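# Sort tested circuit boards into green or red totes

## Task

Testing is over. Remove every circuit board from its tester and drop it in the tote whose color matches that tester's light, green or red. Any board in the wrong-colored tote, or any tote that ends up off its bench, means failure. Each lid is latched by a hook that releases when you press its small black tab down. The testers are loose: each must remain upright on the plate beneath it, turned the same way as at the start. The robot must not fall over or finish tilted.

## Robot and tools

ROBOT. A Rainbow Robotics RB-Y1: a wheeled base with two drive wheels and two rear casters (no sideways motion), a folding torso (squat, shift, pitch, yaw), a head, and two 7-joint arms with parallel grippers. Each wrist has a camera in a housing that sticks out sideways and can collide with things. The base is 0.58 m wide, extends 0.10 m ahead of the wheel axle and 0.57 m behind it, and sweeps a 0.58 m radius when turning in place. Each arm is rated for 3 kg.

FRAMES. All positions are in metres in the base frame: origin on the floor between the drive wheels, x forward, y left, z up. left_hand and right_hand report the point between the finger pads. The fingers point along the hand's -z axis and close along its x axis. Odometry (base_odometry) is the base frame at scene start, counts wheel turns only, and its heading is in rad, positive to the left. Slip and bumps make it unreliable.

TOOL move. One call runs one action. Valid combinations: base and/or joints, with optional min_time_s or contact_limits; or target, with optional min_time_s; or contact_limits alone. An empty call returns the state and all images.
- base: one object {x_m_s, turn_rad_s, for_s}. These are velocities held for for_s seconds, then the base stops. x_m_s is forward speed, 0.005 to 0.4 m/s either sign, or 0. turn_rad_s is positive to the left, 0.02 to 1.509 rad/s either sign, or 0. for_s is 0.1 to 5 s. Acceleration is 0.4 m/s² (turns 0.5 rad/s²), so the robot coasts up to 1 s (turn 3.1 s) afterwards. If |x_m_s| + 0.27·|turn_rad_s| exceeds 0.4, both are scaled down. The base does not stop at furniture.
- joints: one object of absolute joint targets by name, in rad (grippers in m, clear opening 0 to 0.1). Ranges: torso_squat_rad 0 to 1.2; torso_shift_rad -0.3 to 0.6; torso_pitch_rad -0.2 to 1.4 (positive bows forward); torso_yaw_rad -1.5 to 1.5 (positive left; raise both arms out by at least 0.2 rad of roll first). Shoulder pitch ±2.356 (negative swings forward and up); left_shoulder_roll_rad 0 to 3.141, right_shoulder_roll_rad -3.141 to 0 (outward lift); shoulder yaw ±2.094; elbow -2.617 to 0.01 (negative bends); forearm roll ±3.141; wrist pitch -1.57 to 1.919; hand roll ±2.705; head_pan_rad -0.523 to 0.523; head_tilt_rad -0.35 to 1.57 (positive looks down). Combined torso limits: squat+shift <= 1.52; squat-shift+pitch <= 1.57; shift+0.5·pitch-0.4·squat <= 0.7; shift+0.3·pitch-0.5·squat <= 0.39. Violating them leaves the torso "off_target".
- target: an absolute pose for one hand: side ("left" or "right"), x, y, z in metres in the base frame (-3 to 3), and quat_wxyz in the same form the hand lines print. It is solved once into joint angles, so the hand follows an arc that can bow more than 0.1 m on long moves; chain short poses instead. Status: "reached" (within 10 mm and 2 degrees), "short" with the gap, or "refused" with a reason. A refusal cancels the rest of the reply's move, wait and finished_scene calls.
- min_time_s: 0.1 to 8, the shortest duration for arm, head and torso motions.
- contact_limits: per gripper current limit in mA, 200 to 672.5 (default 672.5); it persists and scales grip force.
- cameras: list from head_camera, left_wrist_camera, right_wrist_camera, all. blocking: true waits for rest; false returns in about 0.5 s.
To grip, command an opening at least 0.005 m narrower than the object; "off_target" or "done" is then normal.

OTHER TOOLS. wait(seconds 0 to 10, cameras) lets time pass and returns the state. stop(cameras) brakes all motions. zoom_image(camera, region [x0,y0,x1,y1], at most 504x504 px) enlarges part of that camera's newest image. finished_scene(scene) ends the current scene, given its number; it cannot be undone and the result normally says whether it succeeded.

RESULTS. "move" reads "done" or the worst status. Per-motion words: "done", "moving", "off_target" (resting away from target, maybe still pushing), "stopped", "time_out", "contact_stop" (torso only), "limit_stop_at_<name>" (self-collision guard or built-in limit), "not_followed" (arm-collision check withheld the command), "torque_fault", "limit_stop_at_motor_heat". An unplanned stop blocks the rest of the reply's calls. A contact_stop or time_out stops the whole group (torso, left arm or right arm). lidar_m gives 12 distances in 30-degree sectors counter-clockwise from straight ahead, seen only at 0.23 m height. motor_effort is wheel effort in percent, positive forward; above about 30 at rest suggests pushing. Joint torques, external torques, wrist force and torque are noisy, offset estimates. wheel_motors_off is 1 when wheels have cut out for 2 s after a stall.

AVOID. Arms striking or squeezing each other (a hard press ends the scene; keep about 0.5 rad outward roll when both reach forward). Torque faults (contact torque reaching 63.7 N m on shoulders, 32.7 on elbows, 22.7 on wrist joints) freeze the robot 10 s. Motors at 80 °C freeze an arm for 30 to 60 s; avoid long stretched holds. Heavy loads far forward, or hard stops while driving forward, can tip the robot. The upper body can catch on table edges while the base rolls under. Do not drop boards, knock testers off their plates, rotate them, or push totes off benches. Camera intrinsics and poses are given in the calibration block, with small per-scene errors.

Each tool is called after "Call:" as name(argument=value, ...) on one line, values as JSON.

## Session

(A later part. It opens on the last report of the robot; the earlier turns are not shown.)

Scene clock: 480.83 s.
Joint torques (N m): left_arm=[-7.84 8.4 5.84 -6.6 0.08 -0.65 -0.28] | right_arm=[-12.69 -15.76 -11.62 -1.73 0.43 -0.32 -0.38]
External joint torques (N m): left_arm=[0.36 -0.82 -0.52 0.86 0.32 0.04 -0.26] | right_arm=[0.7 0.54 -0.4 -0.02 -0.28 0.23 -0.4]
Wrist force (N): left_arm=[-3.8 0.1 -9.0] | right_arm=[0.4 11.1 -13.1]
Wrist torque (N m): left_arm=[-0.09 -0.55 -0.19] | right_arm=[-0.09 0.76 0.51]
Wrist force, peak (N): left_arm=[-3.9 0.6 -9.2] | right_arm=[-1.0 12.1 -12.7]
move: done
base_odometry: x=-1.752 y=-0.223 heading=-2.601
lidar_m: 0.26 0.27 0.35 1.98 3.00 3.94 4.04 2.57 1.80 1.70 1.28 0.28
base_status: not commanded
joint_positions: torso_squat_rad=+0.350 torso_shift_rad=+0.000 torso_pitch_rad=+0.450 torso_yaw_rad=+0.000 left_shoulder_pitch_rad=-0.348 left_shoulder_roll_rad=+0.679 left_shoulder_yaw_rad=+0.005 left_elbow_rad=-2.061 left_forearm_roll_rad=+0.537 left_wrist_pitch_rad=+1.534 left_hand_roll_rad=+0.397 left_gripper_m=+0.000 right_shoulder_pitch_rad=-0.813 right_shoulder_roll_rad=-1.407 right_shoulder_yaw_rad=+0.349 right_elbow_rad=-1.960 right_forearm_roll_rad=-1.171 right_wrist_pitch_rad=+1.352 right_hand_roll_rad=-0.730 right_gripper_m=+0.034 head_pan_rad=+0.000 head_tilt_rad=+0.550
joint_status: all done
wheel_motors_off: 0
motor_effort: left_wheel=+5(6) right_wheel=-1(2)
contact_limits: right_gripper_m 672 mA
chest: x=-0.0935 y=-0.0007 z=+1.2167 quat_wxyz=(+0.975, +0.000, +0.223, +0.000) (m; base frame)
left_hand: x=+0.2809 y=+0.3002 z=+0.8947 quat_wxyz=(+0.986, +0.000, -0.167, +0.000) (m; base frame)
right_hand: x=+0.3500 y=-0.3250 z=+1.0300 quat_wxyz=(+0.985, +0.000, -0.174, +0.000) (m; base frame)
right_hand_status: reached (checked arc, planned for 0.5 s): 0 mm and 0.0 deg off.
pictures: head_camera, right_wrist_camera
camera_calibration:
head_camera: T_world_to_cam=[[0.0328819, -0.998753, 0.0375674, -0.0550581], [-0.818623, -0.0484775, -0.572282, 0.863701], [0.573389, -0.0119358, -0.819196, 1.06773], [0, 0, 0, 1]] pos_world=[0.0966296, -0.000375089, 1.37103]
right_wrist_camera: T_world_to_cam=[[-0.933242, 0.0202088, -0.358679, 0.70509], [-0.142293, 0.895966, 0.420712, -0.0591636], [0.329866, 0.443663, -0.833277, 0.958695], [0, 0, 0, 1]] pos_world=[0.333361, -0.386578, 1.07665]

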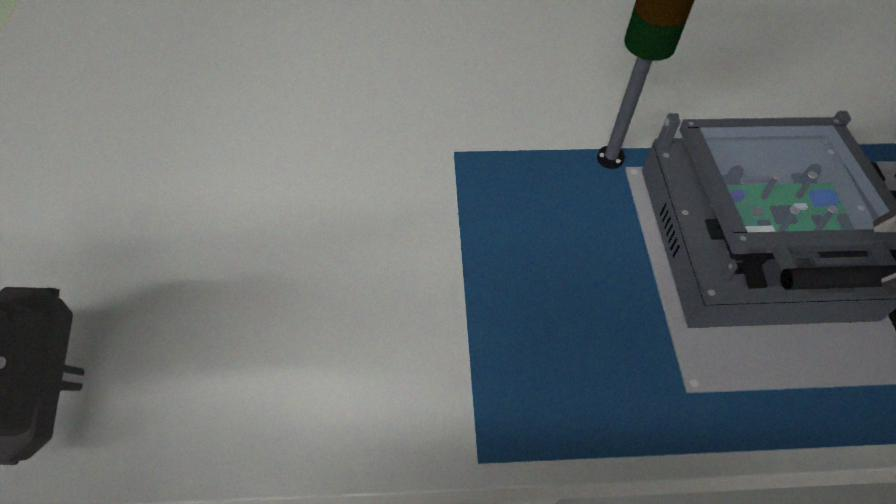

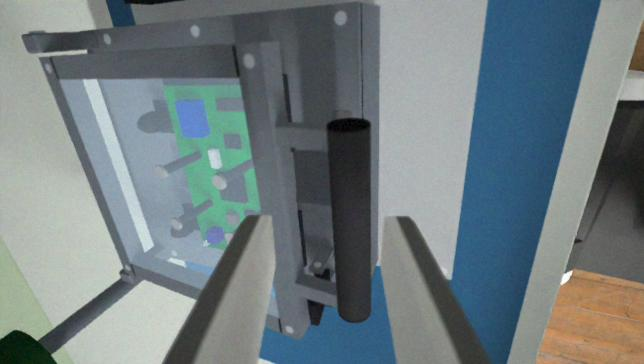

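Call:
move(target={"side":"right","x":0.363,"y":-0.31,"z":1.005,"quat_wxyz":[0.985,0,-0.174,0]})

Call:
move(target={"side":"right","x":0.363,"y":-0.31,"z":0.974,"quat_wxyz":[0.985,0,-0.174,0]}, cameras=["right_wrist_camera"])

Scene clock: 492.60 s.
Joint torques (N m): left_arm=[-7.95 8.25 5.8 -6.61 -0.05 -0.61 -0.27] | right_arm=[-18.43 -14.25 -14.28 -0.47 3.9 -4.42 -0.29]
External joint torques (N m): left_arm=[0.25 -0.97 -0.56 0.86 0.18 0.07 -0.25] | right_arm=[-3.98 1.35 -3.21 2.08 3.21 -3.87 -0.31]
Wrist force (N): left_arm=[-3.8 0.0 -9.2] | right_arm=[-20.6 12.0 -1.8]
Wrist torque (N m): left_arm=[-0.10 -0.55 -0.21] | right_arm=[0.04 1.51 0.57]
Wrist force, peak (N): left_arm=[-3.9 -0.2 -9.3] | right_arm=[-24.3 9.9 -1.5]
move: done
base_odometry: x=-1.752 y=-0.223 heading=-2.601
lidar_m: 0.26 0.26 0.34 1.98 3.01 3.94 4.04 2.57 1.80 1.70 1.28 0.28
base_status: not commanded
joint_positions: torso_squat_rad=+0.350 torso_shift_rad=+0.000 torso_pitch_rad=+0.450 torso_yaw_rad=+0.000 left_shoulder_pitch_rad=-0.348 left_shoulder_roll_rad=+0.679 left_shoulder_yaw_rad=+0.005 left_elbow_rad=-2.061 left_forearm_roll_rad=+0.537 left_wrist_pitch_rad=+1.534 left_hand_roll_rad=+0.397 left_gripper_m=+0.000 right_shoulder_pitch_rad=-0.868 right_shoulder_roll_rad=-1.302 right_shoulder_yaw_rad=+0.423 right_elbow_rad=-1.900 right_forearm_roll_rad=-1.081 right_wrist_pitch_rad=+1.361 right_hand_roll_rad=-0.735 right_gripper_m=+0.034 head_pan_rad=+0.000 head_tilt_rad=+0.550
joint_status: all done
wheel_motors_off: 0
motor_effort: left_wheel=+4(5) right_wheel=+5(5)
contact_limits: right_gripper_m 672 mA
chest: x=-0.0938 y=-0.0007 z=+1.2167 quat_wxyz=(+0.975, +0.000, +0.223, +0.000) (m; base frame)
left_hand: x=+0.2808 y=+0.3001 z=+0.8948 quat_wxyz=(+0.986, +0.000, -0.168, +0.000) (m; base frame)
right_hand: x=+0.3618 y=-0.3102 z=+1.0045 quat_wxyz=(+0.985, +0.000, -0.173, +0.000) (m; base frame)
right_hand_status: reached (checked arc, planned for 0.4 s): 1 mm and 0.1 deg off.
pictures: none

Scene clock: 493.50 s.
Joint torques (N m): left_arm=[-8.06 8.39 6.15 -6.62 0.07 -0.6 -0.22] | right_arm=[-3.77 -2.85 0.73 7.33 3.22 -4.39 -0.03]
External joint torques (N m): left_arm=[0.21 -0.83 -0.2 0.84 0.3 0.09 -0.21] | right_arm=[10.72 12.67 11.7 10.34 2.5 -3.8 -0.05]
Wrist force (N): left_arm=[-3.7 0.0 -9.0] | right_arm=[-23.8 8.8 71.1]
Wrist torque (N m): left_arm=[-0.09 -0.55 -0.22] | right_arm=[0.41 0.20 0.76]
Wrist force, peak (N): left_arm=[-4.2 2.6 -9.5] | right_arm=[-27.0 9.8 110.1]
move: done
base_odometry: x=-1.752 y=-0.223 heading=-2.602
lidar_m: 0.25 0.26 0.34 1.97 3.00 3.95 4.04 2.57 1.80 1.70 1.28 0.29
base_status: not commanded
joint_positions: torso_squat_rad=+0.350 torso_shift_rad=-0.002 torso_pitch_rad=+0.447 torso_yaw_rad=-0.001 left_shoulder_pitch_rad=-0.348 left_shoulder_roll_rad=+0.679 left_shoulder_yaw_rad=+0.005 left_elbow_rad=-2.061 left_forearm_roll_rad=+0.537 left_wrist_pitch_rad=+1.534 left_hand_roll_rad=+0.397 left_gripper_m=+0.000 right_shoulder_pitch_rad=-0.839 right_shoulder_roll_rad=-1.259 right_shoulder_yaw_rad=+0.458 right_elbow_rad=-1.865 right_forearm_roll_rad=-1.015 right_wrist_pitch_rad=+1.303 right_hand_roll_rad=-0.727 right_gripper_m=+0.034 head_pan_rad=+0.000 head_tilt_rad=+0.550
joint_status: all done
wheel_motors_off: 0
motor_effort: left_wheel=+3(14) right_wheel=+22(26)
contact_limits: right_gripper_m 672 mA
chest: x=-0.0954 y=-0.0003 z=+1.2170 quat_wxyz=(+0.975, +0.000, +0.221, +0.000) (m; base frame)
left_hand: x=+0.2801 y=+0.3000 z=+0.8959 quat_wxyz=(+0.986, +0.000, -0.169, +0.000) (m; base frame)
right_hand: x=+0.3631 y=-0.3101 z=+0.9787 quat_wxyz=(+0.984, -0.001, -0.178, +0.001) (m; base frame)
right_hand_status: reached (checked arc, planned for 0.2 s): 5 mm and 0.5 deg off.
pictures: right_wrist_camera
camera_calibration:
right_wrist_camera: T_world_to_cam=[[-0.930383, 0.0189166, -0.366102, 0.704512], [-0.146223, 0.896634, 0.41793, -0.0447333], [0.336165, 0.442367, -0.831447, 0.900536], [0, 0, 0, 1]] pos_world=[0.346196, -0.371585, 1.02537]

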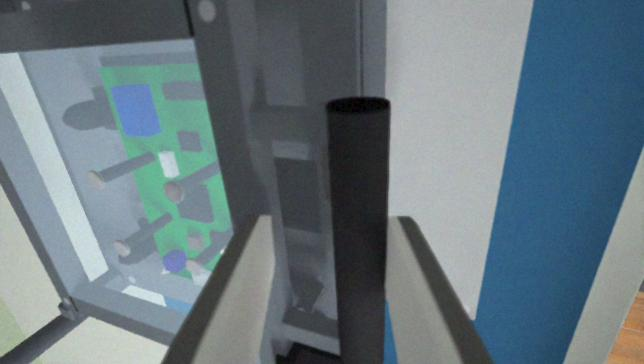

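Call:
move(target={"side":"right","x":0.352,"y":-0.31,"z":1.008,"quat_wxyz":[0.985,0,-0.174,0]}, cameras=["right_wrist_camera","head_camera"])

Call:
zoom_image(camera="head_camera", region=[640, 100, 896, 340])

Scene clock: 499.07 s.
Joint torques (N m): left_arm=[-7.95 8.42 6.32 -6.55 -0.02 -0.58 -0.18] | right_arm=[-12.73 -13.77 -10.43 -1.67 0.75 -0.89 -0.08]
External joint torques (N m): left_arm=[0.25 -0.8 -0.04 0.91 0.21 0.1 -0.17] | right_arm=[1.23 1.87 0.63 0.74 0.03 -0.36 -0.1]
Wrist force (N): left_arm=[-3.9 0.2 -9.0] | right_arm=[0.1 11.1 -13.0]
Wrist torque (N m): left_arm=[-0.12 -0.55 -0.20] | right_arm=[-0.10 0.73 0.50]
Wrist force, peak (N): left_arm=[-3.9 0.2 -9.5] | right_arm=[-23.2 8.0 71.7]
move: done
base_odometry: x=-1.752 y=-0.223 heading=-2.601
lidar_m: 0.26 0.26 0.34 1.97 3.00 3.96 4.04 2.58 1.80 1.70 1.29 0.28
base_status: not commanded
joint_positions: torso_squat_rad=+0.350 torso_shift_rad=+0.000 torso_pitch_rad=+0.450 torso_yaw_rad=+0.000 left_shoulder_pitch_rad=-0.348 left_shoulder_roll_rad=+0.679 left_shoulder_yaw_rad=+0.005 left_elbow_rad=-2.061 left_forearm_roll_rad=+0.537 left_wrist_pitch_rad=+1.534 left_hand_roll_rad=+0.397 left_gripper_m=+0.000 right_shoulder_pitch_rad=-0.839 right_shoulder_roll_rad=-1.329 right_shoulder_yaw_rad=+0.411 right_elbow_rad=-1.942 right_forearm_roll_rad=-1.090 right_wrist_pitch_rad=+1.353 right_hand_roll_rad=-0.757 right_gripper_m=+0.034 head_pan_rad=+0.000 head_tilt_rad=+0.550
joint_status: all done
wheel_motors_off: 0
motor_effort: left_wheel=+2(8) right_wheel=+0(23)
contact_limits: right_gripper_m 672 mA
chest: x=-0.0935 y=-0.0007 z=+1.2167 quat_wxyz=(+0.975, +0.000, +0.223, +0.000) (m; base frame)
left_hand: x=+0.2809 y=+0.3001 z=+0.8946 quat_wxyz=(+0.986, +0.000, -0.167, +0.000) (m; base frame)
right_hand: x=+0.3535 y=-0.3100 z=+1.0061 quat_wxyz=(+0.985, +0.000, -0.172, +0.000) (m; base frame)
right_hand_status: reached (checked arc, planned for 0.3 s): 2 mm and 0.2 deg off.
pictures: head_camera, right_wrist_camera
camera_calibration:
head_camera: T_world_to_cam=[[0.0328814, -0.998753, 0.0375633, -0.0550524], [-0.818656, -0.048474, -0.572235, 0.863641], [0.573343, -0.0119355, -0.819229, 1.06778], [0, 0, 0, 1]] pos_world=[0.0966297, -0.000375101, 1.37103]
right_wrist_camera: T_world_to_cam=[[-0.934418, 0.01982, -0.355626, 0.696691], [-0.141496, 0.895627, 0.4217, -0.0633698], [0.326866, 0.444363, -0.834086, 0.933069], [0, 0, 0, 1]] pos_world=[0.337045, -0.371674, 1.05274]

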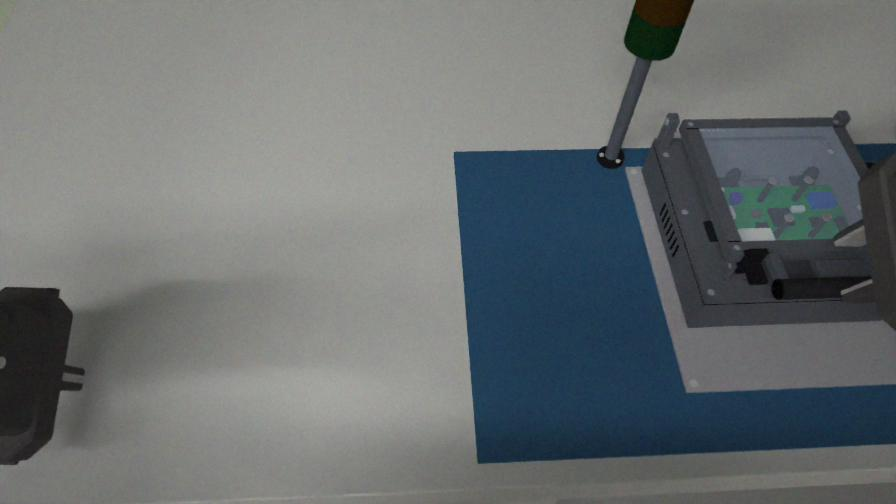

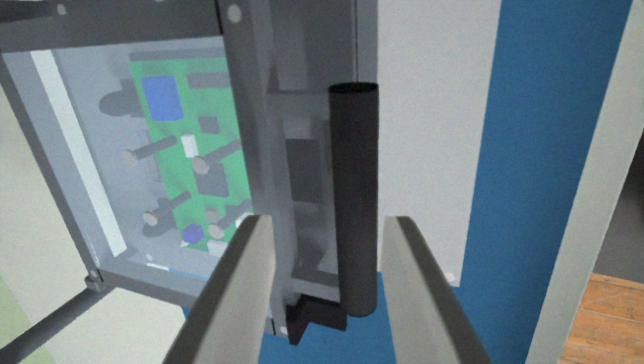

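Scaled by 1.969 from the camera's 896x504 image, which has a finer 1280x720 frame.

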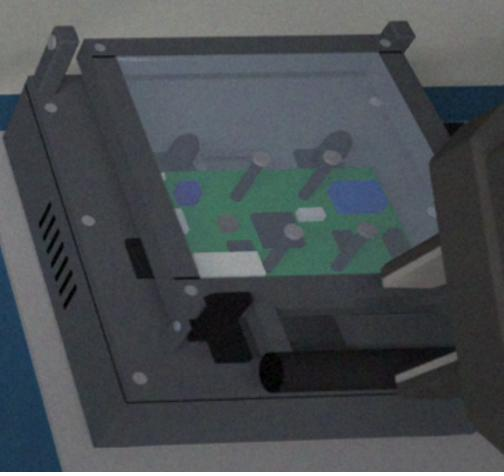

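Call:
move(joints={"right_gripper_m":0})

Call:
move(target={"side":"right","x":0.35,"y":-0.31,"z":1.06,"quat_wxyz":[0.985,0,-0.174,0]})

Call:
move(target={"side":"right","x":0.358,"y":-0.245,"z":1.0,"quat_wxyz":[0.985,0,-0.174,0]})

Call:
move(target={"side":"right","x":0.354,"y":-0.245,"z":0.985,"quat_wxyz":[0.985,0,-0.174,0]}, cameras=["right_wrist_camera"])

Call:
move(target={"side":"right","x":0.354,"y":-0.245,"z":0.976,"quat_wxyz":[0.985,0,-0.174,0]}, cameras=["right_wrist_camera"])

Scene clock: 512.63 s.
Joint torques (N m): left_arm=[-7.82 8.24 6.27 -6.62 -0.02 -0.63 -0.27] | right_arm=[-12.48 -13.81 -10.65 -1.76 0.74 -0.8 -0.13]
External joint torques (N m): left_arm=[0.38 -0.99 -0.09 0.84 0.22 0.05 -0.26] | right_arm=[1.47 1.83 0.41 0.64 0.02 -0.27 -0.15]
Wrist force (N): left_arm=[-3.8 -0.2 -9.1] | right_arm=[0.3 11.1 -13.1]
Wrist torque (N m): left_arm=[-0.05 -0.54 -0.20] | right_arm=[-0.10 0.75 0.49]
Wrist force, peak (N): left_arm=[-4.0 0.1 -9.4] | right_arm=[-0.1 11.3 -13.5]
move: done
base_odometry: x=-1.752 y=-0.223 heading=-2.601
lidar_m: 0.26 0.26 0.34 1.97 3.00 3.94 4.05 2.57 1.80 1.70 1.28 0.28
base_status: not commanded
joint_positions: torso_squat_rad=+0.350 torso_shift_rad=+0.000 torso_pitch_rad=+0.450 torso_yaw_rad=+0.000 left_shoulder_pitch_rad=-0.348 left_shoulder_roll_rad=+0.679 left_shoulder_yaw_rad=+0.005 left_elbow_rad=-2.061 left_forearm_roll_rad=+0.537 left_wrist_pitch_rad=+1.534 left_hand_roll_rad=+0.397 left_gripper_m=+0.000 right_shoulder_pitch_rad=-0.839 right_shoulder_roll_rad=-1.329 right_shoulder_yaw_rad=+0.411 right_elbow_rad=-1.942 right_forearm_roll_rad=-1.090 right_wrist_pitch_rad=+1.353 right_hand_roll_rad=-0.757 right_gripper_m=+0.000 head_pan_rad=+0.000 head_tilt_rad=+0.550
joint_status: all done
wheel_motors_off: 0
motor_effort: left_wheel=+3(4) right_wheel=+1(2)
contact_limits: right_gripper_m 672 mA
chest: x=-0.0935 y=-0.0007 z=+1.2167 quat_wxyz=(+0.975, +0.000, +0.223, +0.000) (m; base frame)
left_hand: x=+0.2809 y=+0.3001 z=+0.8946 quat_wxyz=(+0.986, +0.000, -0.167, +0.000) (m; base frame)
right_hand: x=+0.3535 y=-0.3100 z=+1.0061 quat_wxyz=(+0.985, +0.000, -0.172, +0.000) (m; base frame)
pictures: none

Scene clock: 513.40 s.
Joint torques (N m): left_arm=[-7.66 8.49 6.31 -6.46 0 -0.63 -0.19] | right_arm=[-12.16 -14 -10.28 -1.35 0.64 -0.69 -0.09]
External joint torques (N m): left_arm=[0.53 -0.73 -0.05 1 0.24 0.05 -0.18] | right_arm=[1.69 1.65 0.84 0.02 -0.1 -0.17 -0.11]
Wrist force (N): left_arm=[-3.5 -0.3 -9.0] | right_arm=[0.1 10.9 -12.8]
Wrist torque (N m): left_arm=[-0.05 -0.51 -0.21] | right_arm=[-0.08 0.73 0.50]
Wrist force, peak (N): left_arm=[-4.0 0.2 -9.4] | right_arm=[-0.7 10.5 -14.8]
move: done
base_odometry: x=-1.752 y=-0.223 heading=-2.601
lidar_m: 0.26 0.26 0.34 1.97 3.00 3.95 4.04 2.56 1.79 1.70 1.28 0.28
base_status: not commanded
joint_positions: torso_squat_rad=+0.350 torso_shift_rad=+0.000 torso_pitch_rad=+0.450 torso_yaw_rad=+0.000 left_shoulder_pitch_rad=-0.348 left_shoulder_roll_rad=+0.679 left_shoulder_yaw_rad=+0.005 left_elbow_rad=-2.061 left_forearm_roll_rad=+0.537 left_wrist_pitch_rad=+1.534 left_hand_roll_rad=+0.397 left_gripper_m=+0.000 right_shoulder_pitch_rad=-0.900 right_shoulder_roll_rad=-1.408 right_shoulder_yaw_rad=+0.338 right_elbow_rad=-1.991 right_forearm_roll_rad=-1.212 right_wrist_pitch_rad=+1.447 right_hand_roll_rad=-0.770 right_gripper_m=+0.000 head_pan_rad=+0.000 head_tilt_rad=+0.550
joint_status: all done
wheel_motors_off: 0
motor_effort: left_wheel=+3(4) right_wheel=+1(2)
contact_limits: right_gripper_m 672 mA
chest: x=-0.0935 y=-0.0007 z=+1.2167 quat_wxyz=(+0.975, +0.000, +0.223, +0.000) (m; base frame)
left_hand: x=+0.2809 y=+0.3001 z=+0.8947 quat_wxyz=(+0.986, +0.000, -0.167, +0.000) (m; base frame)
right_hand: x=+0.3502 y=-0.3100 z=+1.0602 quat_wxyz=(+0.985, +0.000, -0.174, +0.000) (m; base frame)
right_hand_status: reached (checked arc, planned for 0.3 s): 0 mm and 0.1 deg off.
pictures: none

Scene clock: 514.40 s.
Joint torques (N m): left_arm=[-7.6 8.43 6.31 -6.65 -0.1 -0.7 -0.27] | right_arm=[-15.73 -12.26 -9.69 -2.2 0.44 -0.32 0.01]
External joint torques (N m): left_arm=[0.59 -0.79 -0.04 0.81 0.13 -0.02 -0.25] | right_arm=[0.12 0.58 0.9 1.11 -0.36 0.13 -0.01]
Wrist force (N): left_arm=[-3.6 -0.1 -9.1] | right_arm=[-0.1 10.5 -12.8]
Wrist torque (N m): left_arm=[-0.08 -0.54 -0.20] | right_arm=[-0.01 0.73 0.51]
Wrist force, peak (N): left_arm=[-3.9 -0.1 -9.3] | right_arm=[-0.8 12.0 -13.6]
move: done
base_odometry: x=-1.752 y=-0.223 heading=-2.601
lidar_m: 0.25 0.26 0.34 1.97 3.00 3.95 4.04 2.57 1.81 1.70 1.27 0.29
base_status: not commanded
joint_positions: torso_squat_rad=+0.350 torso_shift_rad=+0.000 torso_pitch_rad=+0.450 torso_yaw_rad=+0.000 left_shoulder_pitch_rad=-0.348 left_shoulder_roll_rad=+0.679 left_shoulder_yaw_rad=+0.005 left_elbow_rad=-2.061 left_forearm_roll_rad=+0.537 left_wrist_pitch_rad=+1.534 left_hand_roll_rad=+0.397 left_gripper_m=+0.000 right_shoulder_pitch_rad=-0.996 right_shoulder_roll_rad=-1.160 right_shoulder_yaw_rad=+0.534 right_elbow_rad=-1.971 right_forearm_roll_rad=-0.967 right_wrist_pitch_rad=+1.485 right_hand_roll_rad=-0.903 right_gripper_m=+0.000 head_pan_rad=+0.000 head_tilt_rad=+0.550
joint_status: all done
wheel_motors_off: 0
motor_effort: left_wheel=+4(4) right_wheel=+0(2)
contact_limits: right_gripper_m 672 mA
chest: x=-0.0935 y=-0.0007 z=+1.2167 quat_wxyz=(+0.975, +0.000, +0.223, +0.000) (m; base frame)
left_hand: x=+0.2808 y=+0.3001 z=+0.8946 quat_wxyz=(+0.986, +0.000, -0.167, +0.000) (m; base frame)
right_hand: x=+0.3579 y=-0.2449 z=+1.0001 quat_wxyz=(+0.985, +0.000, -0.174, +0.000) (m; base frame)
right_hand_status: reached (checked arc, planned for 0.6 s): 0 mm and 0.0 deg off.
pictures: none

Scene clock: 515.13 s.
Joint torques (N m): left_arm=[-7.79 8.31 6.03 -6.62 -0.05 -0.61 -0.3] | right_arm=[-14.64 -11.03 -9.47 -3.18 0.68 -0.54 -0.06]
External joint torques (N m): left_arm=[0.41 -0.91 -0.32 0.84 0.19 0.07 -0.28] | right_arm=[0.91 1.79 1.05 0.35 -0.11 -0.09 -0.08]
Wrist force (N): left_arm=[-3.6 0.1 -8.8] | right_arm=[-0.2 10.8 -12.9]
Wrist torque (N m): left_arm=[-0.09 -0.51 -0.21] | right_arm=[-0.06 0.72 0.52]
Wrist force, peak (N): left_arm=[-4.1 0.2 -9.5] | right_arm=[-0.5 11.6 -13.6]
move: done
base_odometry: x=-1.752 y=-0.223 heading=-2.601
lidar_m: 0.26 0.26 0.34 1.98 3.00 3.94 4.05 2.57 1.80 1.70 1.29 0.29
base_status: not commanded
joint_positions: torso_squat_rad=+0.350 torso_shift_rad=+0.000 torso_pitch_rad=+0.450 torso_yaw_rad=+0.000 left_shoulder_pitch_rad=-0.348 left_shoulder_roll_rad=+0.679 left_shoulder_yaw_rad=+0.005 left_elbow_rad=-2.061 left_forearm_roll_rad=+0.537 left_wrist_pitch_rad=+1.534 left_hand_roll_rad=+0.397 left_gripper_m=+0.000 right_shoulder_pitch_rad=-0.964 right_shoulder_roll_rad=-1.153 right_shoulder_yaw_rad=+0.549 right_elbow_rad=-1.975 right_forearm_roll_rad=-0.936 right_wrist_pitch_rad=+1.456 right_hand_roll_rad=-0.911 right_gripper_m=+0.000 head_pan_rad=+0.000 head_tilt_rad=+0.550
joint_status: all done
wheel_motors_off: 0
motor_effort: left_wheel=+3(4) right_wheel=-1(2)
contact_limits: right_gripper_m 672 mA
chest: x=-0.0935 y=-0.0007 z=+1.2167 quat_wxyz=(+0.975, +0.000, +0.223, +0.000) (m; base frame)
left_hand: x=+0.2809 y=+0.3001 z=+0.8947 quat_wxyz=(+0.986, +0.000, -0.167, +0.000) (m; base frame)
right_hand: x=+0.3535 y=-0.2451 z=+0.9856 quat_wxyz=(+0.985, +0.000, -0.174, +0.000) (m; base frame)
right_hand_status: reached (checked arc, planned for 0.2 s): 1 mm and 0.0 deg off.
pictures: right_wrist_camera
camera_calibration:
right_wrist_camera: T_world_to_cam=[[-0.93361, 0.0198923, -0.357738, 0.689998], [-0.142204, 0.895876, 0.420933, -0.111799], [0.328862, 0.443859, -0.83357, 0.885888], [0, 0, 0, 1]] pos_world=[0.336956, -0.306777, 1.03235]

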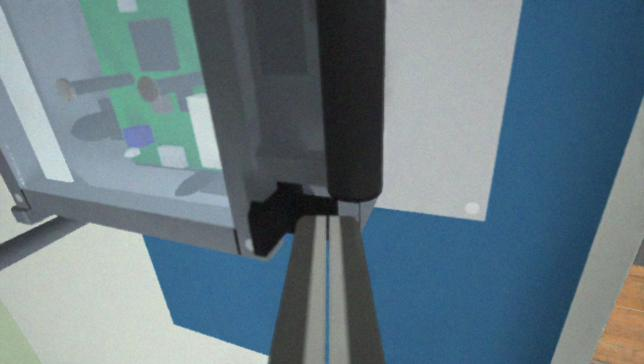

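Scene clock: 515.67 s.
Joint torques (N m): left_arm=[-7.62 8.34 6.32 -6.54 0.02 -0.63 -0.3] | right_arm=[-14.7 -10.54 -9.7 -0.4 2.99 -2.89 0.03]
External joint torques (N m): left_arm=[0.59 -0.88 -0.04 0.93 0.26 0.05 -0.28] | right_arm=[0.82 2.24 0.78 3.27 2.19 -2.43 0.01]
Wrist force (N): left_arm=[-3.8 -0.1 -9.0] | right_arm=[-13.6 8.7 5.1]
Wrist torque (N m): left_arm=[-0.05 -0.55 -0.21] | right_arm=[-0.12 1.14 0.48]
Wrist force, peak (N): left_arm=[-4.1 0.0 -9.3] | right_arm=[-15.5 9.9 13.8]
move: done
base_odometry: x=-1.752 y=-0.223 heading=-2.601
lidar_m: 0.26 0.26 0.34 1.98 3.00 3.94 4.04 2.57 1.80 1.70 1.28 0.28
base_status: not commanded
joint_positions: torso_squat_rad=+0.350 torso_shift_rad=+0.000 torso_pitch_rad=+0.449 torso_yaw_rad=+0.000 left_shoulder_pitch_rad=-0.348 left_shoulder_roll_rad=+0.679 left_shoulder_yaw_rad=+0.005 left_elbow_rad=-2.061 left_forearm_roll_rad=+0.537 left_wrist_pitch_rad=+1.534 left_hand_roll_rad=+0.397 left_gripper_m=+0.000 right_shoulder_pitch_rad=-0.952 right_shoulder_roll_rad=-1.142 right_shoulder_yaw_rad=+0.561 right_elbow_rad=-1.963 right_forearm_roll_rad=-0.915 right_wrist_pitch_rad=+1.437 right_hand_roll_rad=-0.908 right_gripper_m=+0.000 head_pan_rad=+0.000 head_tilt_rad=+0.550
joint_status: all done
wheel_motors_off: 0
motor_effort: left_wheel=+2(4) right_wheel=+5(6)
contact_limits: right_gripper_m 672 mA
chest: x=-0.0939 y=-0.0007 z=+1.2168 quat_wxyz=(+0.975, +0.000, +0.223, +0.000) (m; base frame)
left_hand: x=+0.2807 y=+0.3001 z=+0.8949 quat_wxyz=(+0.986, +0.000, -0.168, +0.000) (m; base frame)
right_hand: x=+0.3532 y=-0.2451 z=+0.9768 quat_wxyz=(+0.985, +0.000, -0.174, +0.000) (m; base frame)
right_hand_status: reached (checked arc, planned for 0.1 s): 1 mm and 0.0 deg off.
pictures: right_wrist_camera
camera_calibration:
right_wrist_camera: T_world_to_cam=[[-0.933252, 0.0196309, -0.358686, 0.687306], [-0.142701, 0.896079, 0.420331, -0.107337], [0.329663, 0.44346, -0.833466, 0.878027], [0, 0, 0, 1]] pos_world=[0.33666, -0.306679, 1.02345]

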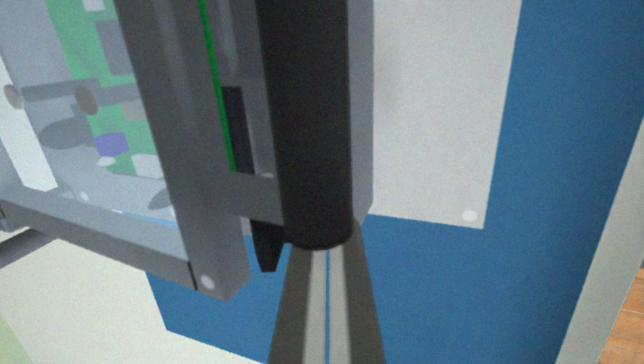

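Call:
move(target={"side":"right","x":0.35,"y":-0.235,"z":1.0,"quat_wxyz":[0.985,0,-0.174,0]})

Call:
move(target={"side":"right","x":0.325,"y":-0.262,"z":1.07,"quat_wxyz":[0.985,0,-0.174,0]})

Call:
move(joints={"right_gripper_m":0.034})

Call:
move(target={"side":"right","x":0.348,"y":-0.315,"z":1.03,"quat_wxyz":[0.985,0,-0.174,0]})

Call:
move(target={"side":"right","x":0.35,"y":-0.315,"z":1.005,"quat_wxyz":[0.985,0,-0.174,0]}, cameras=["right_wrist_camera"])

Call:
move(target={"side":"right","x":0.351,"y":-0.315,"z":0.99,"quat_wxyz":[0.985,0,-0.174,0]}, cameras=["right_wrist_camera"])

Scene clock: 528.33 s.
Joint torques (N m): left_arm=[-8.29 8.43 6.17 -6.71 -0.03 -0.6 -0.32] | right_arm=[-14.07 -11.98 -10.28 -2.61 0.6 -0.76 -0.12]
External joint torques (N m): left_arm=[-0.09 -0.79 -0.19 0.75 0.21 0.08 -0.3] | right_arm=[1.66 0.43 0.18 0.77 -0.21 -0.33 -0.14]
Wrist force (N): left_arm=[-3.8 0.0 -9.0] | right_arm=[0.1 10.9 -12.8]
Wrist torque (N m): left_arm=[-0.09 -0.53 -0.19] | right_arm=[-0.07 0.75 0.52]
Wrist force, peak (N): left_arm=[-3.7 0.1 -9.5] | right_arm=[-13.8 10.1 8.0]
move: done
base_odometry: x=-1.752 y=-0.223 heading=-2.601
lidar_m: 0.25 0.26 0.34 1.98 3.00 3.95 4.04 2.58 1.80 1.70 1.27 0.28
base_status: not commanded
joint_positions: torso_squat_rad=+0.350 torso_shift_rad=+0.000 torso_pitch_rad=+0.450 torso_yaw_rad=+0.000 left_shoulder_pitch_rad=-0.348 left_shoulder_roll_rad=+0.679 left_shoulder_yaw_rad=+0.005 left_elbow_rad=-2.061 left_forearm_roll_rad=+0.537 left_wrist_pitch_rad=+1.534 left_hand_roll_rad=+0.397 left_gripper_m=+0.000 right_shoulder_pitch_rad=-0.998 right_shoulder_roll_rad=-1.147 right_shoulder_yaw_rad=+0.545 right_elbow_rad=-2.009 right_forearm_roll_rad=-0.952 right_wrist_pitch_rad=+1.508 right_hand_roll_rad=-0.943 right_gripper_m=+0.000 head_pan_rad=+0.000 head_tilt_rad=+0.550
joint_status: all done
wheel_motors_off: 0
motor_effort: left_wheel=+2(4) right_wheel=+1(6)
contact_limits: right_gripper_m 672 mA
chest: x=-0.0935 y=-0.0007 z=+1.2167 quat_wxyz=(+0.975, +0.000, +0.223, +0.000) (m; base frame)
left_hand: x=+0.2808 y=+0.3001 z=+0.8946 quat_wxyz=(+0.986, +0.000, -0.167, +0.000) (m; base frame)
right_hand: x=+0.3504 y=-0.2349 z=+0.9998 quat_wxyz=(+0.985, +0.000, -0.174, +0.000) (m; base frame)
right_hand_status: reached (checked arc, planned for 0.2 s): 0 mm and 0.0 deg off.
pictures: none

Scene clock: 529.23 s.
Joint torques (N m): left_arm=[-8 8.3 6.24 -6.66 0.02 -0.61 -0.26] | right_arm=[-10.99 -11.97 -9.96 -1.32 0.8 -0.43 -0.26]
External joint torques (N m): left_arm=[0.2 -0.92 -0.11 0.8 0.26 0.07 -0.24] | right_arm=[2.92 1.62 0.55 0.06 -0.02 -0.01 -0.28]
Wrist force (N): left_arm=[-3.9 -0.1 -8.9] | right_arm=[-0.1 10.8 -12.7]
Wrist torque (N m): left_arm=[-0.07 -0.56 -0.20] | right_arm=[-0.06 0.72 0.52]
Wrist force, peak (N): left_arm=[-3.9 0.0 -9.4] | right_arm=[0.4 11.4 -13.8]
move: done
base_odometry: x=-1.752 y=-0.223 heading=-2.601
lidar_m: 0.26 0.26 0.34 1.97 3.00 3.94 4.04 2.57 1.80 1.71 1.29 0.28
base_status: not commanded
joint_positions: torso_squat_rad=+0.350 torso_shift_rad=+0.000 torso_pitch_rad=+0.450 torso_yaw_rad=+0.000 left_shoulder_pitch_rad=-0.348 left_shoulder_roll_rad=+0.679 left_shoulder_yaw_rad=+0.005 left_elbow_rad=-2.061 left_forearm_roll_rad=+0.537 left_wrist_pitch_rad=+1.534 left_hand_roll_rad=+0.397 left_gripper_m=+0.000 right_shoulder_pitch_rad=-0.981 right_shoulder_roll_rad=-1.347 right_shoulder_yaw_rad=+0.376 right_elbow_rad=-2.153 right_forearm_roll_rad=-1.178 right_wrist_pitch_rad=+1.574 right_hand_roll_rad=-0.959 right_gripper_m=+0.000 head_pan_rad=+0.000 head_tilt_rad=+0.550
joint_status: all done
wheel_motors_off: 0
motor_effort: left_wheel=+4(4) right_wheel=+0(2)
contact_limits: right_gripper_m 672 mA
chest: x=-0.0935 y=-0.0007 z=+1.2167 quat_wxyz=(+0.975, +0.000, +0.223, +0.000) (m; base frame)
left_hand: x=+0.2808 y=+0.3001 z=+0.8946 quat_wxyz=(+0.986, +0.000, -0.167, +0.000) (m; base frame)
right_hand: x=+0.3252 y=-0.2620 z=+1.0703 quat_wxyz=(+0.985, +0.000, -0.174, +0.000) (m; base frame)
right_hand_status: reached (checked arc, planned for 0.5 s): 0 mm and 0.0 deg off.
pictures: none

Scene clock: 530.10 s.
Joint torques (N m): left_arm=[-7.66 8.42 6.54 -6.72 -0.02 -0.63 -0.36] | right_arm=[-11.38 -12.12 -9.71 -1.42 0.71 -0.39 -0.16]
External joint torques (N m): left_arm=[0.54 -0.81 0.19 0.74 0.22 0.05 -0.34] | right_arm=[2.54 1.47 0.79 -0.05 -0.11 0.03 -0.18]
Wrist force (N): left_arm=[-4.0 -0.1 -8.9] | right_arm=[0.0 11.0 -12.9]
Wrist torque (N m): left_arm=[-0.09 -0.58 -0.21] | right_arm=[-0.08 0.73 0.52]
Wrist force, peak (N): left_arm=[-3.8 -0.2 -9.4] | right_arm=[0.0 11.0 -13.1]
move: done
base_odometry: x=-1.752 y=-0.223 heading=-2.601
lidar_m: 0.26 0.25 0.34 1.98 3.00 3.94 4.04 2.57 1.80 1.70 1.28 0.28
base_status: not commanded
joint_positions: torso_squat_rad=+0.350 torso_shift_rad=+0.000 torso_pitch_rad=+0.450 torso_yaw_rad=+0.000 left_shoulder_pitch_rad=-0.348 left_shoulder_roll_rad=+0.679 left_shoulder_yaw_rad=+0.005 left_elbow_rad=-2.061 left_forearm_roll_rad=+0.537 left_wrist_pitch_rad=+1.534 left_hand_roll_rad=+0.397 left_gripper_m=+0.000 right_shoulder_pitch_rad=-0.981 right_shoulder_roll_rad=-1.347 right_shoulder_yaw_rad=+0.376 right_elbow_rad=-2.153 right_forearm_roll_rad=-1.178 right_wrist_pitch_rad=+1.574 right_hand_roll_rad=-0.959 right_gripper_m=+0.034 head_pan_rad=+0.000 head_tilt_rad=+0.550
joint_status: all done
wheel_motors_off: 0
motor_effort: left_wheel=+2(4) right_wheel=+1(2)
contact_limits: right_gripper_m 672 mA
chest: x=-0.0935 y=-0.0007 z=+1.2167 quat_wxyz=(+0.975, +0.000, +0.223, +0.000) (m; base frame)
left_hand: x=+0.2808 y=+0.3001 z=+0.8946 quat_wxyz=(+0.986, +0.000, -0.167, +0.000) (m; base frame)
right_hand: x=+0.3252 y=-0.2620 z=+1.0703 quat_wxyz=(+0.985, +0.000, -0.174, +0.000) (m; base frame)
pictures: none

Scene clock: 531.07 s.
Joint torques (N m): left_arm=[-8.1 8.4 6.33 -6.58 0.04 -0.57 -0.27] | right_arm=[-12.49 -15.38 -11.42 -1.84 0.46 -0.33 -0.17]
External joint torques (N m): left_arm=[0.09 -0.83 -0.02 0.88 0.27 0.11 -0.25] | right_arm=[0.99 0.5 -0.3 -0.01 -0.27 0.2 -0.19]
Wrist force (N): left_arm=[-3.7 0.0 -9.0] | right_arm=[-0.2 10.8 -13.0]
Wrist torque (N m): left_arm=[-0.09 -0.51 -0.20] | right_arm=[-0.07 0.70 0.50]
Wrist force, peak (N): left_arm=[-4.0 0.1 -9.3] | right_arm=[-0.9 12.4 -12.5]
move: done
base_odometry: x=-1.752 y=-0.223 heading=-2.601
lidar_m: 0.25 0.26 0.34 1.97 3.00 3.95 4.05 2.57 1.80 1.70 1.28 0.28
base_status: not commanded
joint_positions: torso_squat_rad=+0.350 torso_shift_rad=+0.000 torso_pitch_rad=+0.450 torso_yaw_rad=+0.000 left_shoulder_pitch_rad=-0.348 left_shoulder_roll_rad=+0.679 left_shoulder_yaw_rad=+0.005 left_elbow_rad=-2.061 left_forearm_roll_rad=+0.537 left_wrist_pitch_rad=+1.534 left_hand_roll_rad=+0.397 left_gripper_m=+0.000 right_shoulder_pitch_rad=-0.827 right_shoulder_roll_rad=-1.388 right_shoulder_yaw_rad=+0.355 right_elbow_rad=-1.989 right_forearm_roll_rad=-1.148 right_wrist_pitch_rad=+1.380 right_hand_roll_rad=-0.767 right_gripper_m=+0.034 head_pan_rad=+0.000 head_tilt_rad=+0.550
joint_status: all done
wheel_motors_off: 0
motor_effort: left_wheel=+2(4) right_wheel=-1(2)
contact_limits: right_gripper_m 672 mA
chest: x=-0.0935 y=-0.0007 z=+1.2167 quat_wxyz=(+0.975, +0.000, +0.223, +0.000) (m; base frame)
left_hand: x=+0.2808 y=+0.3001 z=+0.8947 quat_wxyz=(+0.986, +0.000, -0.167, +0.000) (m; base frame)
right_hand: x=+0.3475 y=-0.3154 z=+1.0307 quat_wxyz=(+0.985, -0.002, -0.175, -0.001) (m; base frame)
right_hand_status: reached (checked arc, planned for 0.5 s): 1 mm and 0.3 deg off.
pictures: none

Scene clock: 531.67 s.
Joint torques (N m): left_arm=[-7.79 8.51 6.44 -6.67 -0.07 -0.62 -0.24] | right_arm=[-12.18 -14.56 -10.19 -1.6 0.54 -0.55 0.2]
External joint torques (N m): left_arm=[0.41 -0.71 0.08 0.79 0.17 0.06 -0.22] | right_arm=[1.42 1.28 0.89 0.75 -0.18 -0.02 0.18]
Wrist force (N): left_arm=[-3.8 -0.1 -8.9] | right_arm=[0.1 11.2 -12.8]
Wrist torque (N m): left_arm=[-0.06 -0.56 -0.21] | right_arm=[-0.10 0.73 0.50]
Wrist force, peak (N): left_arm=[-3.8 0.1 -9.3] | right_arm=[-0.4 10.8 -14.5]
move: done
base_odometry: x=-1.752 y=-0.223 heading=-2.601
lidar_m: 0.25 0.26 0.34 1.97 3.00 3.94 4.04 2.57 1.80 1.70 1.28 0.28
base_status: not commanded
joint_positions: torso_squat_rad=+0.350 torso_shift_rad=+0.000 torso_pitch_rad=+0.450 torso_yaw_rad=+0.000 left_shoulder_pitch_rad=-0.348 left_shoulder_roll_rad=+0.679 left_shoulder_yaw_rad=+0.005 left_elbow_rad=-2.061 left_forearm_roll_rad=+0.537 left_wrist_pitch_rad=+1.534 left_hand_roll_rad=+0.397 left_gripper_m=+0.000 right_shoulder_pitch_rad=-0.806 right_shoulder_roll_rad=-1.344 right_shoulder_yaw_rad=+0.392 right_elbow_rad=-1.955 right_forearm_roll_rad=-1.091 right_wrist_pitch_rad=+1.338 right_hand_roll_rad=-0.753 right_gripper_m=+0.034 head_pan_rad=+0.000 head_tilt_rad=+0.550
joint_status: all done
wheel_motors_off: 0
motor_effort: left_wheel=+2(4) right_wheel=+0(2)
contact_limits: right_gripper_m 672 mA
chest: x=-0.0935 y=-0.0007 z=+1.2167 quat_wxyz=(+0.975, +0.000, +0.223, +0.000) (m; base frame)
left_hand: x=+0.2808 y=+0.3001 z=+0.8946 quat_wxyz=(+0.986, +0.000, -0.167, +0.000) (m; base frame)
right_hand: x=+0.3501 y=-0.3150 z=+1.0052 quat_wxyz=(+0.985, +0.000, -0.174, +0.000) (m; base frame)
right_hand_status: reached (checked arc, planned for 0.2 s): 0 mm and 0.0 deg off.
pictures: right_wrist_camera
camera_calibration:
right_wrist_camera: T_world_to_cam=[[-0.933181, 0.0201505, -0.358841, 0.696215], [-0.142423, 0.895956, 0.420689, -0.0576122], [0.329982, 0.443686, -0.833219, 0.933469], [0, 0, 0, 1]] pos_world=[0.333461, -0.376578, 1.05185]

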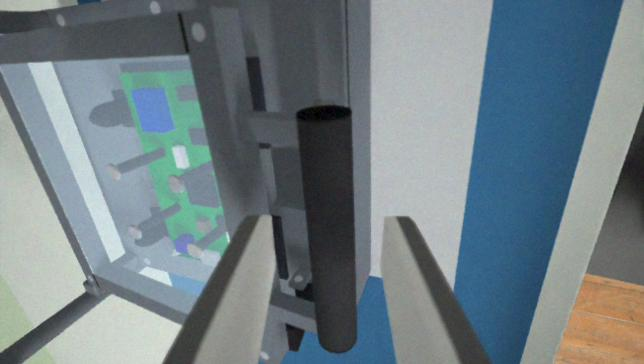

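Scene clock: 532.37 s.
Joint torques (N m): left_arm=[-7.81 8.4 6.14 -6.67 0.01 -0.67 -0.22] | right_arm=[-12.24 -14.01 -10.07 -1.84 0.45 -0.72 0.23]
External joint torques (N m): left_arm=[0.39 -0.82 -0.22 0.79 0.25 0.02 -0.21] | right_arm=[1.35 1.79 0.94 0.78 -0.27 -0.18 0.21]
Wrist force (N): left_arm=[-3.5 0.0 -9.2] | right_arm=[0.4 10.9 -12.8]
Wrist torque (N m): left_arm=[-0.11 -0.53 -0.21] | right_arm=[-0.08 0.79 0.50]
Wrist force, peak (N): left_arm=[-3.7 0.1 -9.5] | right_arm=[-0.7 10.4 -14.6]
move: done
base_odometry: x=-1.752 y=-0.223 heading=-2.601
lidar_m: 0.26 0.26 0.35 1.98 3.00 3.94 4.04 2.57 1.80 1.70 1.27 0.28
base_status: not commanded
joint_positions: torso_squat_rad=+0.350 torso_shift_rad=+0.000 torso_pitch_rad=+0.450 torso_yaw_rad=+0.000 left_shoulder_pitch_rad=-0.348 left_shoulder_roll_rad=+0.679 left_shoulder_yaw_rad=+0.005 left_elbow_rad=-2.061 left_forearm_roll_rad=+0.537 left_wrist_pitch_rad=+1.534 left_hand_roll_rad=+0.397 left_gripper_m=+0.000 right_shoulder_pitch_rad=-0.792 right_shoulder_roll_rad=-1.321 right_shoulder_yaw_rad=+0.412 right_elbow_rad=-1.938 right_forearm_roll_rad=-1.059 right_wrist_pitch_rad=+1.313 right_hand_roll_rad=-0.750 right_gripper_m=+0.034 head_pan_rad=+0.000 head_tilt_rad=+0.550
joint_status: all done
wheel_motors_off: 0
motor_effort: left_wheel=+2(4) right_wheel=+0(3)
contact_limits: right_gripper_m 672 mA
chest: x=-0.0935 y=-0.0007 z=+1.2167 quat_wxyz=(+0.975, +0.000, +0.223, +0.000) (m; base frame)
left_hand: x=+0.2809 y=+0.3001 z=+0.8946 quat_wxyz=(+0.986, +0.000, -0.167, +0.000) (m; base frame)
right_hand: x=+0.3503 y=-0.3150 z=+0.9907 quat_wxyz=(+0.985, +0.000, -0.174, +0.000) (m; base frame)
right_hand_status: reached (checked arc, planned for 0.2 s): 1 mm and 0.0 deg off.
pictures: right_wrist_camera
camera_calibration:
right_wrist_camera: T_world_to_cam=[[-0.933355, 0.0195708, -0.35842, 0.690692], [-0.142677, 0.896019, 0.420467, -0.0511304], [0.32938, 0.443584, -0.833512, 0.921754], [0, 0, 0, 1]] pos_world=[0.333759, -0.376579, 1.03735]

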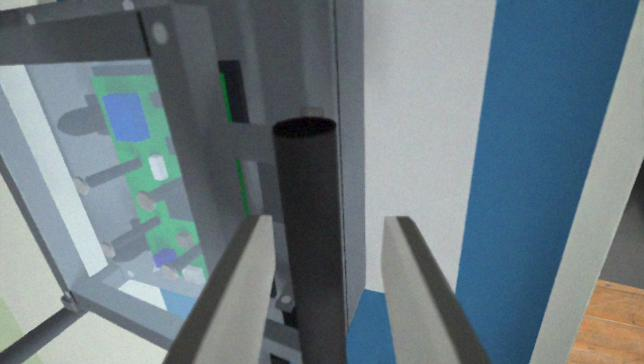

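Call:
move(target={"side":"right","x":0.355,"y":-0.315,"z":0.976,"quat_wxyz":[0.985,0,-0.174,0]}, cameras=["right_wrist_camera"])

Call:
move(contact_limits={"right_gripper_m":300})

Call:
move(joints={"right_gripper_m":0.012}, cameras=["right_wrist_camera"])

Scene clock: 541.97 s.
Joint torques (N m): left_arm=[-7.68 8.38 6.27 -6.64 -0.01 -0.64 -0.22] | right_arm=[-12.8 -14.09 -9.79 -2.17 0.5 -0.66 0.19]
External joint torques (N m): left_arm=[0.51 -0.84 -0.09 0.82 0.23 0.04 -0.2] | right_arm=[1.04 1.64 1.17 0.75 -0.2 -0.12 0.17]
Wrist force (N): left_arm=[-3.9 -0.1 -9.1] | right_arm=[-0.4 10.9 -12.6]
Wrist torque (N m): left_arm=[-0.07 -0.56 -0.20] | right_arm=[-0.08 0.70 0.52]
Wrist force, peak (N): left_arm=[-3.7 0.0 -9.5] | right_arm=[-1.0 11.4 -14.0]
move: done
base_odometry: x=-1.752 y=-0.223 heading=-2.601
lidar_m: 0.25 0.26 0.34 1.97 3.00 3.95 4.04 2.57 1.79 1.70 1.27 0.28
base_status: not commanded
joint_positions: torso_squat_rad=+0.350 torso_shift_rad=+0.000 torso_pitch_rad=+0.450 torso_yaw_rad=+0.000 left_shoulder_pitch_rad=-0.348 left_shoulder_roll_rad=+0.679 left_shoulder_yaw_rad=+0.005 left_elbow_rad=-2.061 left_forearm_roll_rad=+0.537 left_wrist_pitch_rad=+1.534 left_hand_roll_rad=+0.397 left_gripper_m=+0.000 right_shoulder_pitch_rad=-0.796 right_shoulder_roll_rad=-1.286 right_shoulder_yaw_rad=+0.436 right_elbow_rad=-1.898 right_forearm_roll_rad=-1.026 right_wrist_pitch_rad=+1.292 right_hand_roll_rad=-0.734 right_gripper_m=+0.034 head_pan_rad=+0.000 head_tilt_rad=+0.550
joint_status: all done
wheel_motors_off: 0
motor_effort: left_wheel=+3(4) right_wheel=+0(2)
contact_limits: right_gripper_m 672 mA
chest: x=-0.0935 y=-0.0007 z=+1.2167 quat_wxyz=(+0.975, +0.000, +0.223, +0.000) (m; base frame)
left_hand: x=+0.2808 y=+0.3001 z=+0.8946 quat_wxyz=(+0.986, +0.000, -0.167, +0.000) (m; base frame)
right_hand: x=+0.3551 y=-0.3151 z=+0.9763 quat_wxyz=(+0.985, +0.000, -0.174, +0.000) (m; base frame)
right_hand_status: reached (checked arc, planned for 0.2 s): 0 mm and 0.0 deg off.
pictures: right_wrist_camera
camera_calibration:
right_wrist_camera: T_world_to_cam=[[-0.933119, 0.0202342, -0.358998, 0.690685], [-0.142384, 0.896008, 0.420591, -0.0445448], [0.330175, 0.443577, -0.833201, 0.907658], [0, 0, 0, 1]] pos_world=[0.338462, -0.376679, 1.02295]

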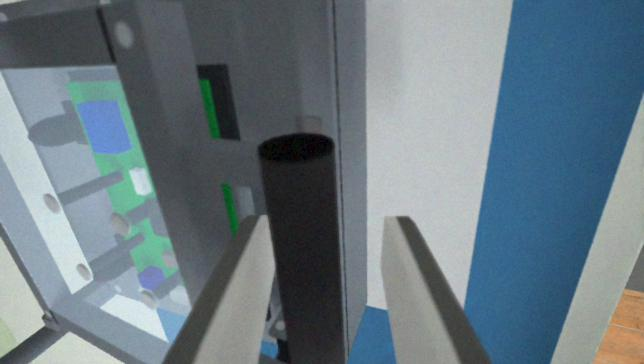

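Scene clock: 542.27 s.
Joint torques (N m): left_arm=[-7.65 8.3 6.08 -6.68 -0.07 -0.66 -0.27] | right_arm=[-12.56 -13.92 -9.76 -2.14 0.38 -0.62 0.32]
External joint torques (N m): left_arm=[0.54 -0.93 -0.28 0.78 0.16 0.02 -0.25] | right_arm=[1.29 1.82 1.2 0.78 -0.33 -0.07 0.3]
Wrist force (N): left_arm=[-3.8 0.1 -9.0] | right_arm=[0.4 10.9 -12.9]
Wrist torque (N m): left_arm=[-0.10 -0.55 -0.22] | right_arm=[-0.08 0.78 0.52]
Wrist force, peak (N): left_arm=[-3.7 -0.1 -9.3] | right_arm=[-0.2 11.1 -13.1]
base_odometry: x=-1.752 y=-0.223 heading=-2.601
lidar_m: 0.25 0.26 0.34 1.98 3.00 3.95 4.04 2.57 1.79 1.70 1.28 0.28
base_status: not commanded
joint_positions: torso_squat_rad=+0.350 torso_shift_rad=+0.000 torso_pitch_rad=+0.450 torso_yaw_rad=+0.000 left_shoulder_pitch_rad=-0.348 left_shoulder_roll_rad=+0.679 left_shoulder_yaw_rad=+0.005 left_elbow_rad=-2.061 left_forearm_roll_rad=+0.537 left_wrist_pitch_rad=+1.534 left_hand_roll_rad=+0.397 left_gripper_m=+0.000 right_shoulder_pitch_rad=-0.796 right_shoulder_roll_rad=-1.286 right_shoulder_yaw_rad=+0.436 right_elbow_rad=-1.898 right_forearm_roll_rad=-1.026 right_wrist_pitch_rad=+1.292 right_hand_roll_rad=-0.734 right_gripper_m=+0.034 head_pan_rad=+0.000 head_tilt_rad=+0.550
joint_status: not commanded
wheel_motors_off: 0
motor_effort: left_wheel=+3(4) right_wheel=-2(3)
contact_limits: right_gripper_m 300 mA
chest: x=-0.0935 y=-0.0007 z=+1.2167 quat_wxyz=(+0.975, +0.000, +0.223, +0.000) (m; base frame)
left_hand: x=+0.2809 y=+0.3001 z=+0.8946 quat_wxyz=(+0.986, +0.000, -0.167, +0.000) (m; base frame)
right_hand: x=+0.3551 y=-0.3151 z=+0.9763 quat_wxyz=(+0.985, +0.000, -0.174, +0.000) (m; base frame)
pictures: none

Scene clock: 543.00 s.
Joint torques (N m): left_arm=[-7.66 8.17 6.32 -6.56 -0.01 -0.59 -0.29] | right_arm=[-8.5 -14.09 -6.84 -3.74 -1.86 2.09 0.13]
External joint torques (N m): left_arm=[0.53 -1.05 -0.04 0.91 0.23 0.09 -0.28] | right_arm=[5.36 1.65 4.13 -0.82 -2.57 2.64 0.11]
Wrist force (N): left_arm=[-4.1 0.0 -9.1] | right_arm=[13.9 10.4 -21.4]
Wrist torque (N m): left_arm=[-0.07 -0.57 -0.20] | right_arm=[0.03 0.75 0.77]
Wrist force, peak (N): left_arm=[-3.9 -0.1 -9.3] | right_arm=[20.8 9.4 -23.5]
move: done
base_odometry: x=-1.752 y=-0.223 heading=-2.601
lidar_m: 0.25 0.26 0.35 1.97 3.00 3.95 4.04 2.57 1.80 1.70 1.28 0.28
base_status: not commanded
joint_positions: torso_squat_rad=+0.350 torso_shift_rad=+0.000 torso_pitch_rad=+0.450 torso_yaw_rad=+0.000 left_shoulder_pitch_rad=-0.348 left_shoulder_roll_rad=+0.679 left_shoulder_yaw_rad=+0.005 left_elbow_rad=-2.061 left_forearm_roll_rad=+0.537 left_wrist_pitch_rad=+1.534 left_hand_roll_rad=+0.397 left_gripper_m=+0.000 right_shoulder_pitch_rad=-0.797 right_shoulder_roll_rad=-1.286 right_shoulder_yaw_rad=+0.435 right_elbow_rad=-1.898 right_forearm_roll_rad=-1.025 right_wrist_pitch_rad=+1.291 right_hand_roll_rad=-0.734 right_gripper_m=+0.015 head_pan_rad=+0.000 head_tilt_rad=+0.550
joint_status: all done
wheel_motors_off: 0
motor_effort: left_wheel=+1(4) right_wheel=-7(7)
contact_limits: right_gripper_m 300 mA
chest: x=-0.0932 y=-0.0007 z=+1.2167 quat_wxyz=(+0.975, +0.000, +0.223, +0.000) (m; base frame)
left_hand: x=+0.2810 y=+0.3002 z=+0.8945 quat_wxyz=(+0.986, +0.000, -0.167, +0.000) (m; base frame)
right_hand: x=+0.3561 y=-0.3149 z=+0.9768 quat_wxyz=(+0.985, +0.000, -0.175, +0.000) (m; base frame)
pictures: right_wrist_camera
camera_calibration:
right_wrist_camera: T_world_to_cam=[[-0.932345, 0.0203269, -0.360998, 0.693496], [-0.14331, 0.89587, 0.42057, -0.0443934], [0.331956, 0.443851, -0.832347, 0.906275], [0, 0, 0, 1]] pos_world=[0.339372, -0.376577, 1.02336]

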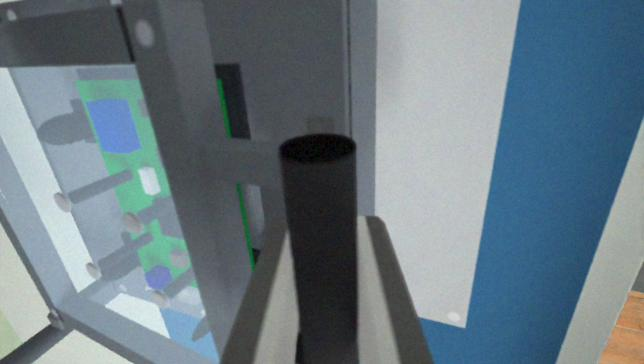

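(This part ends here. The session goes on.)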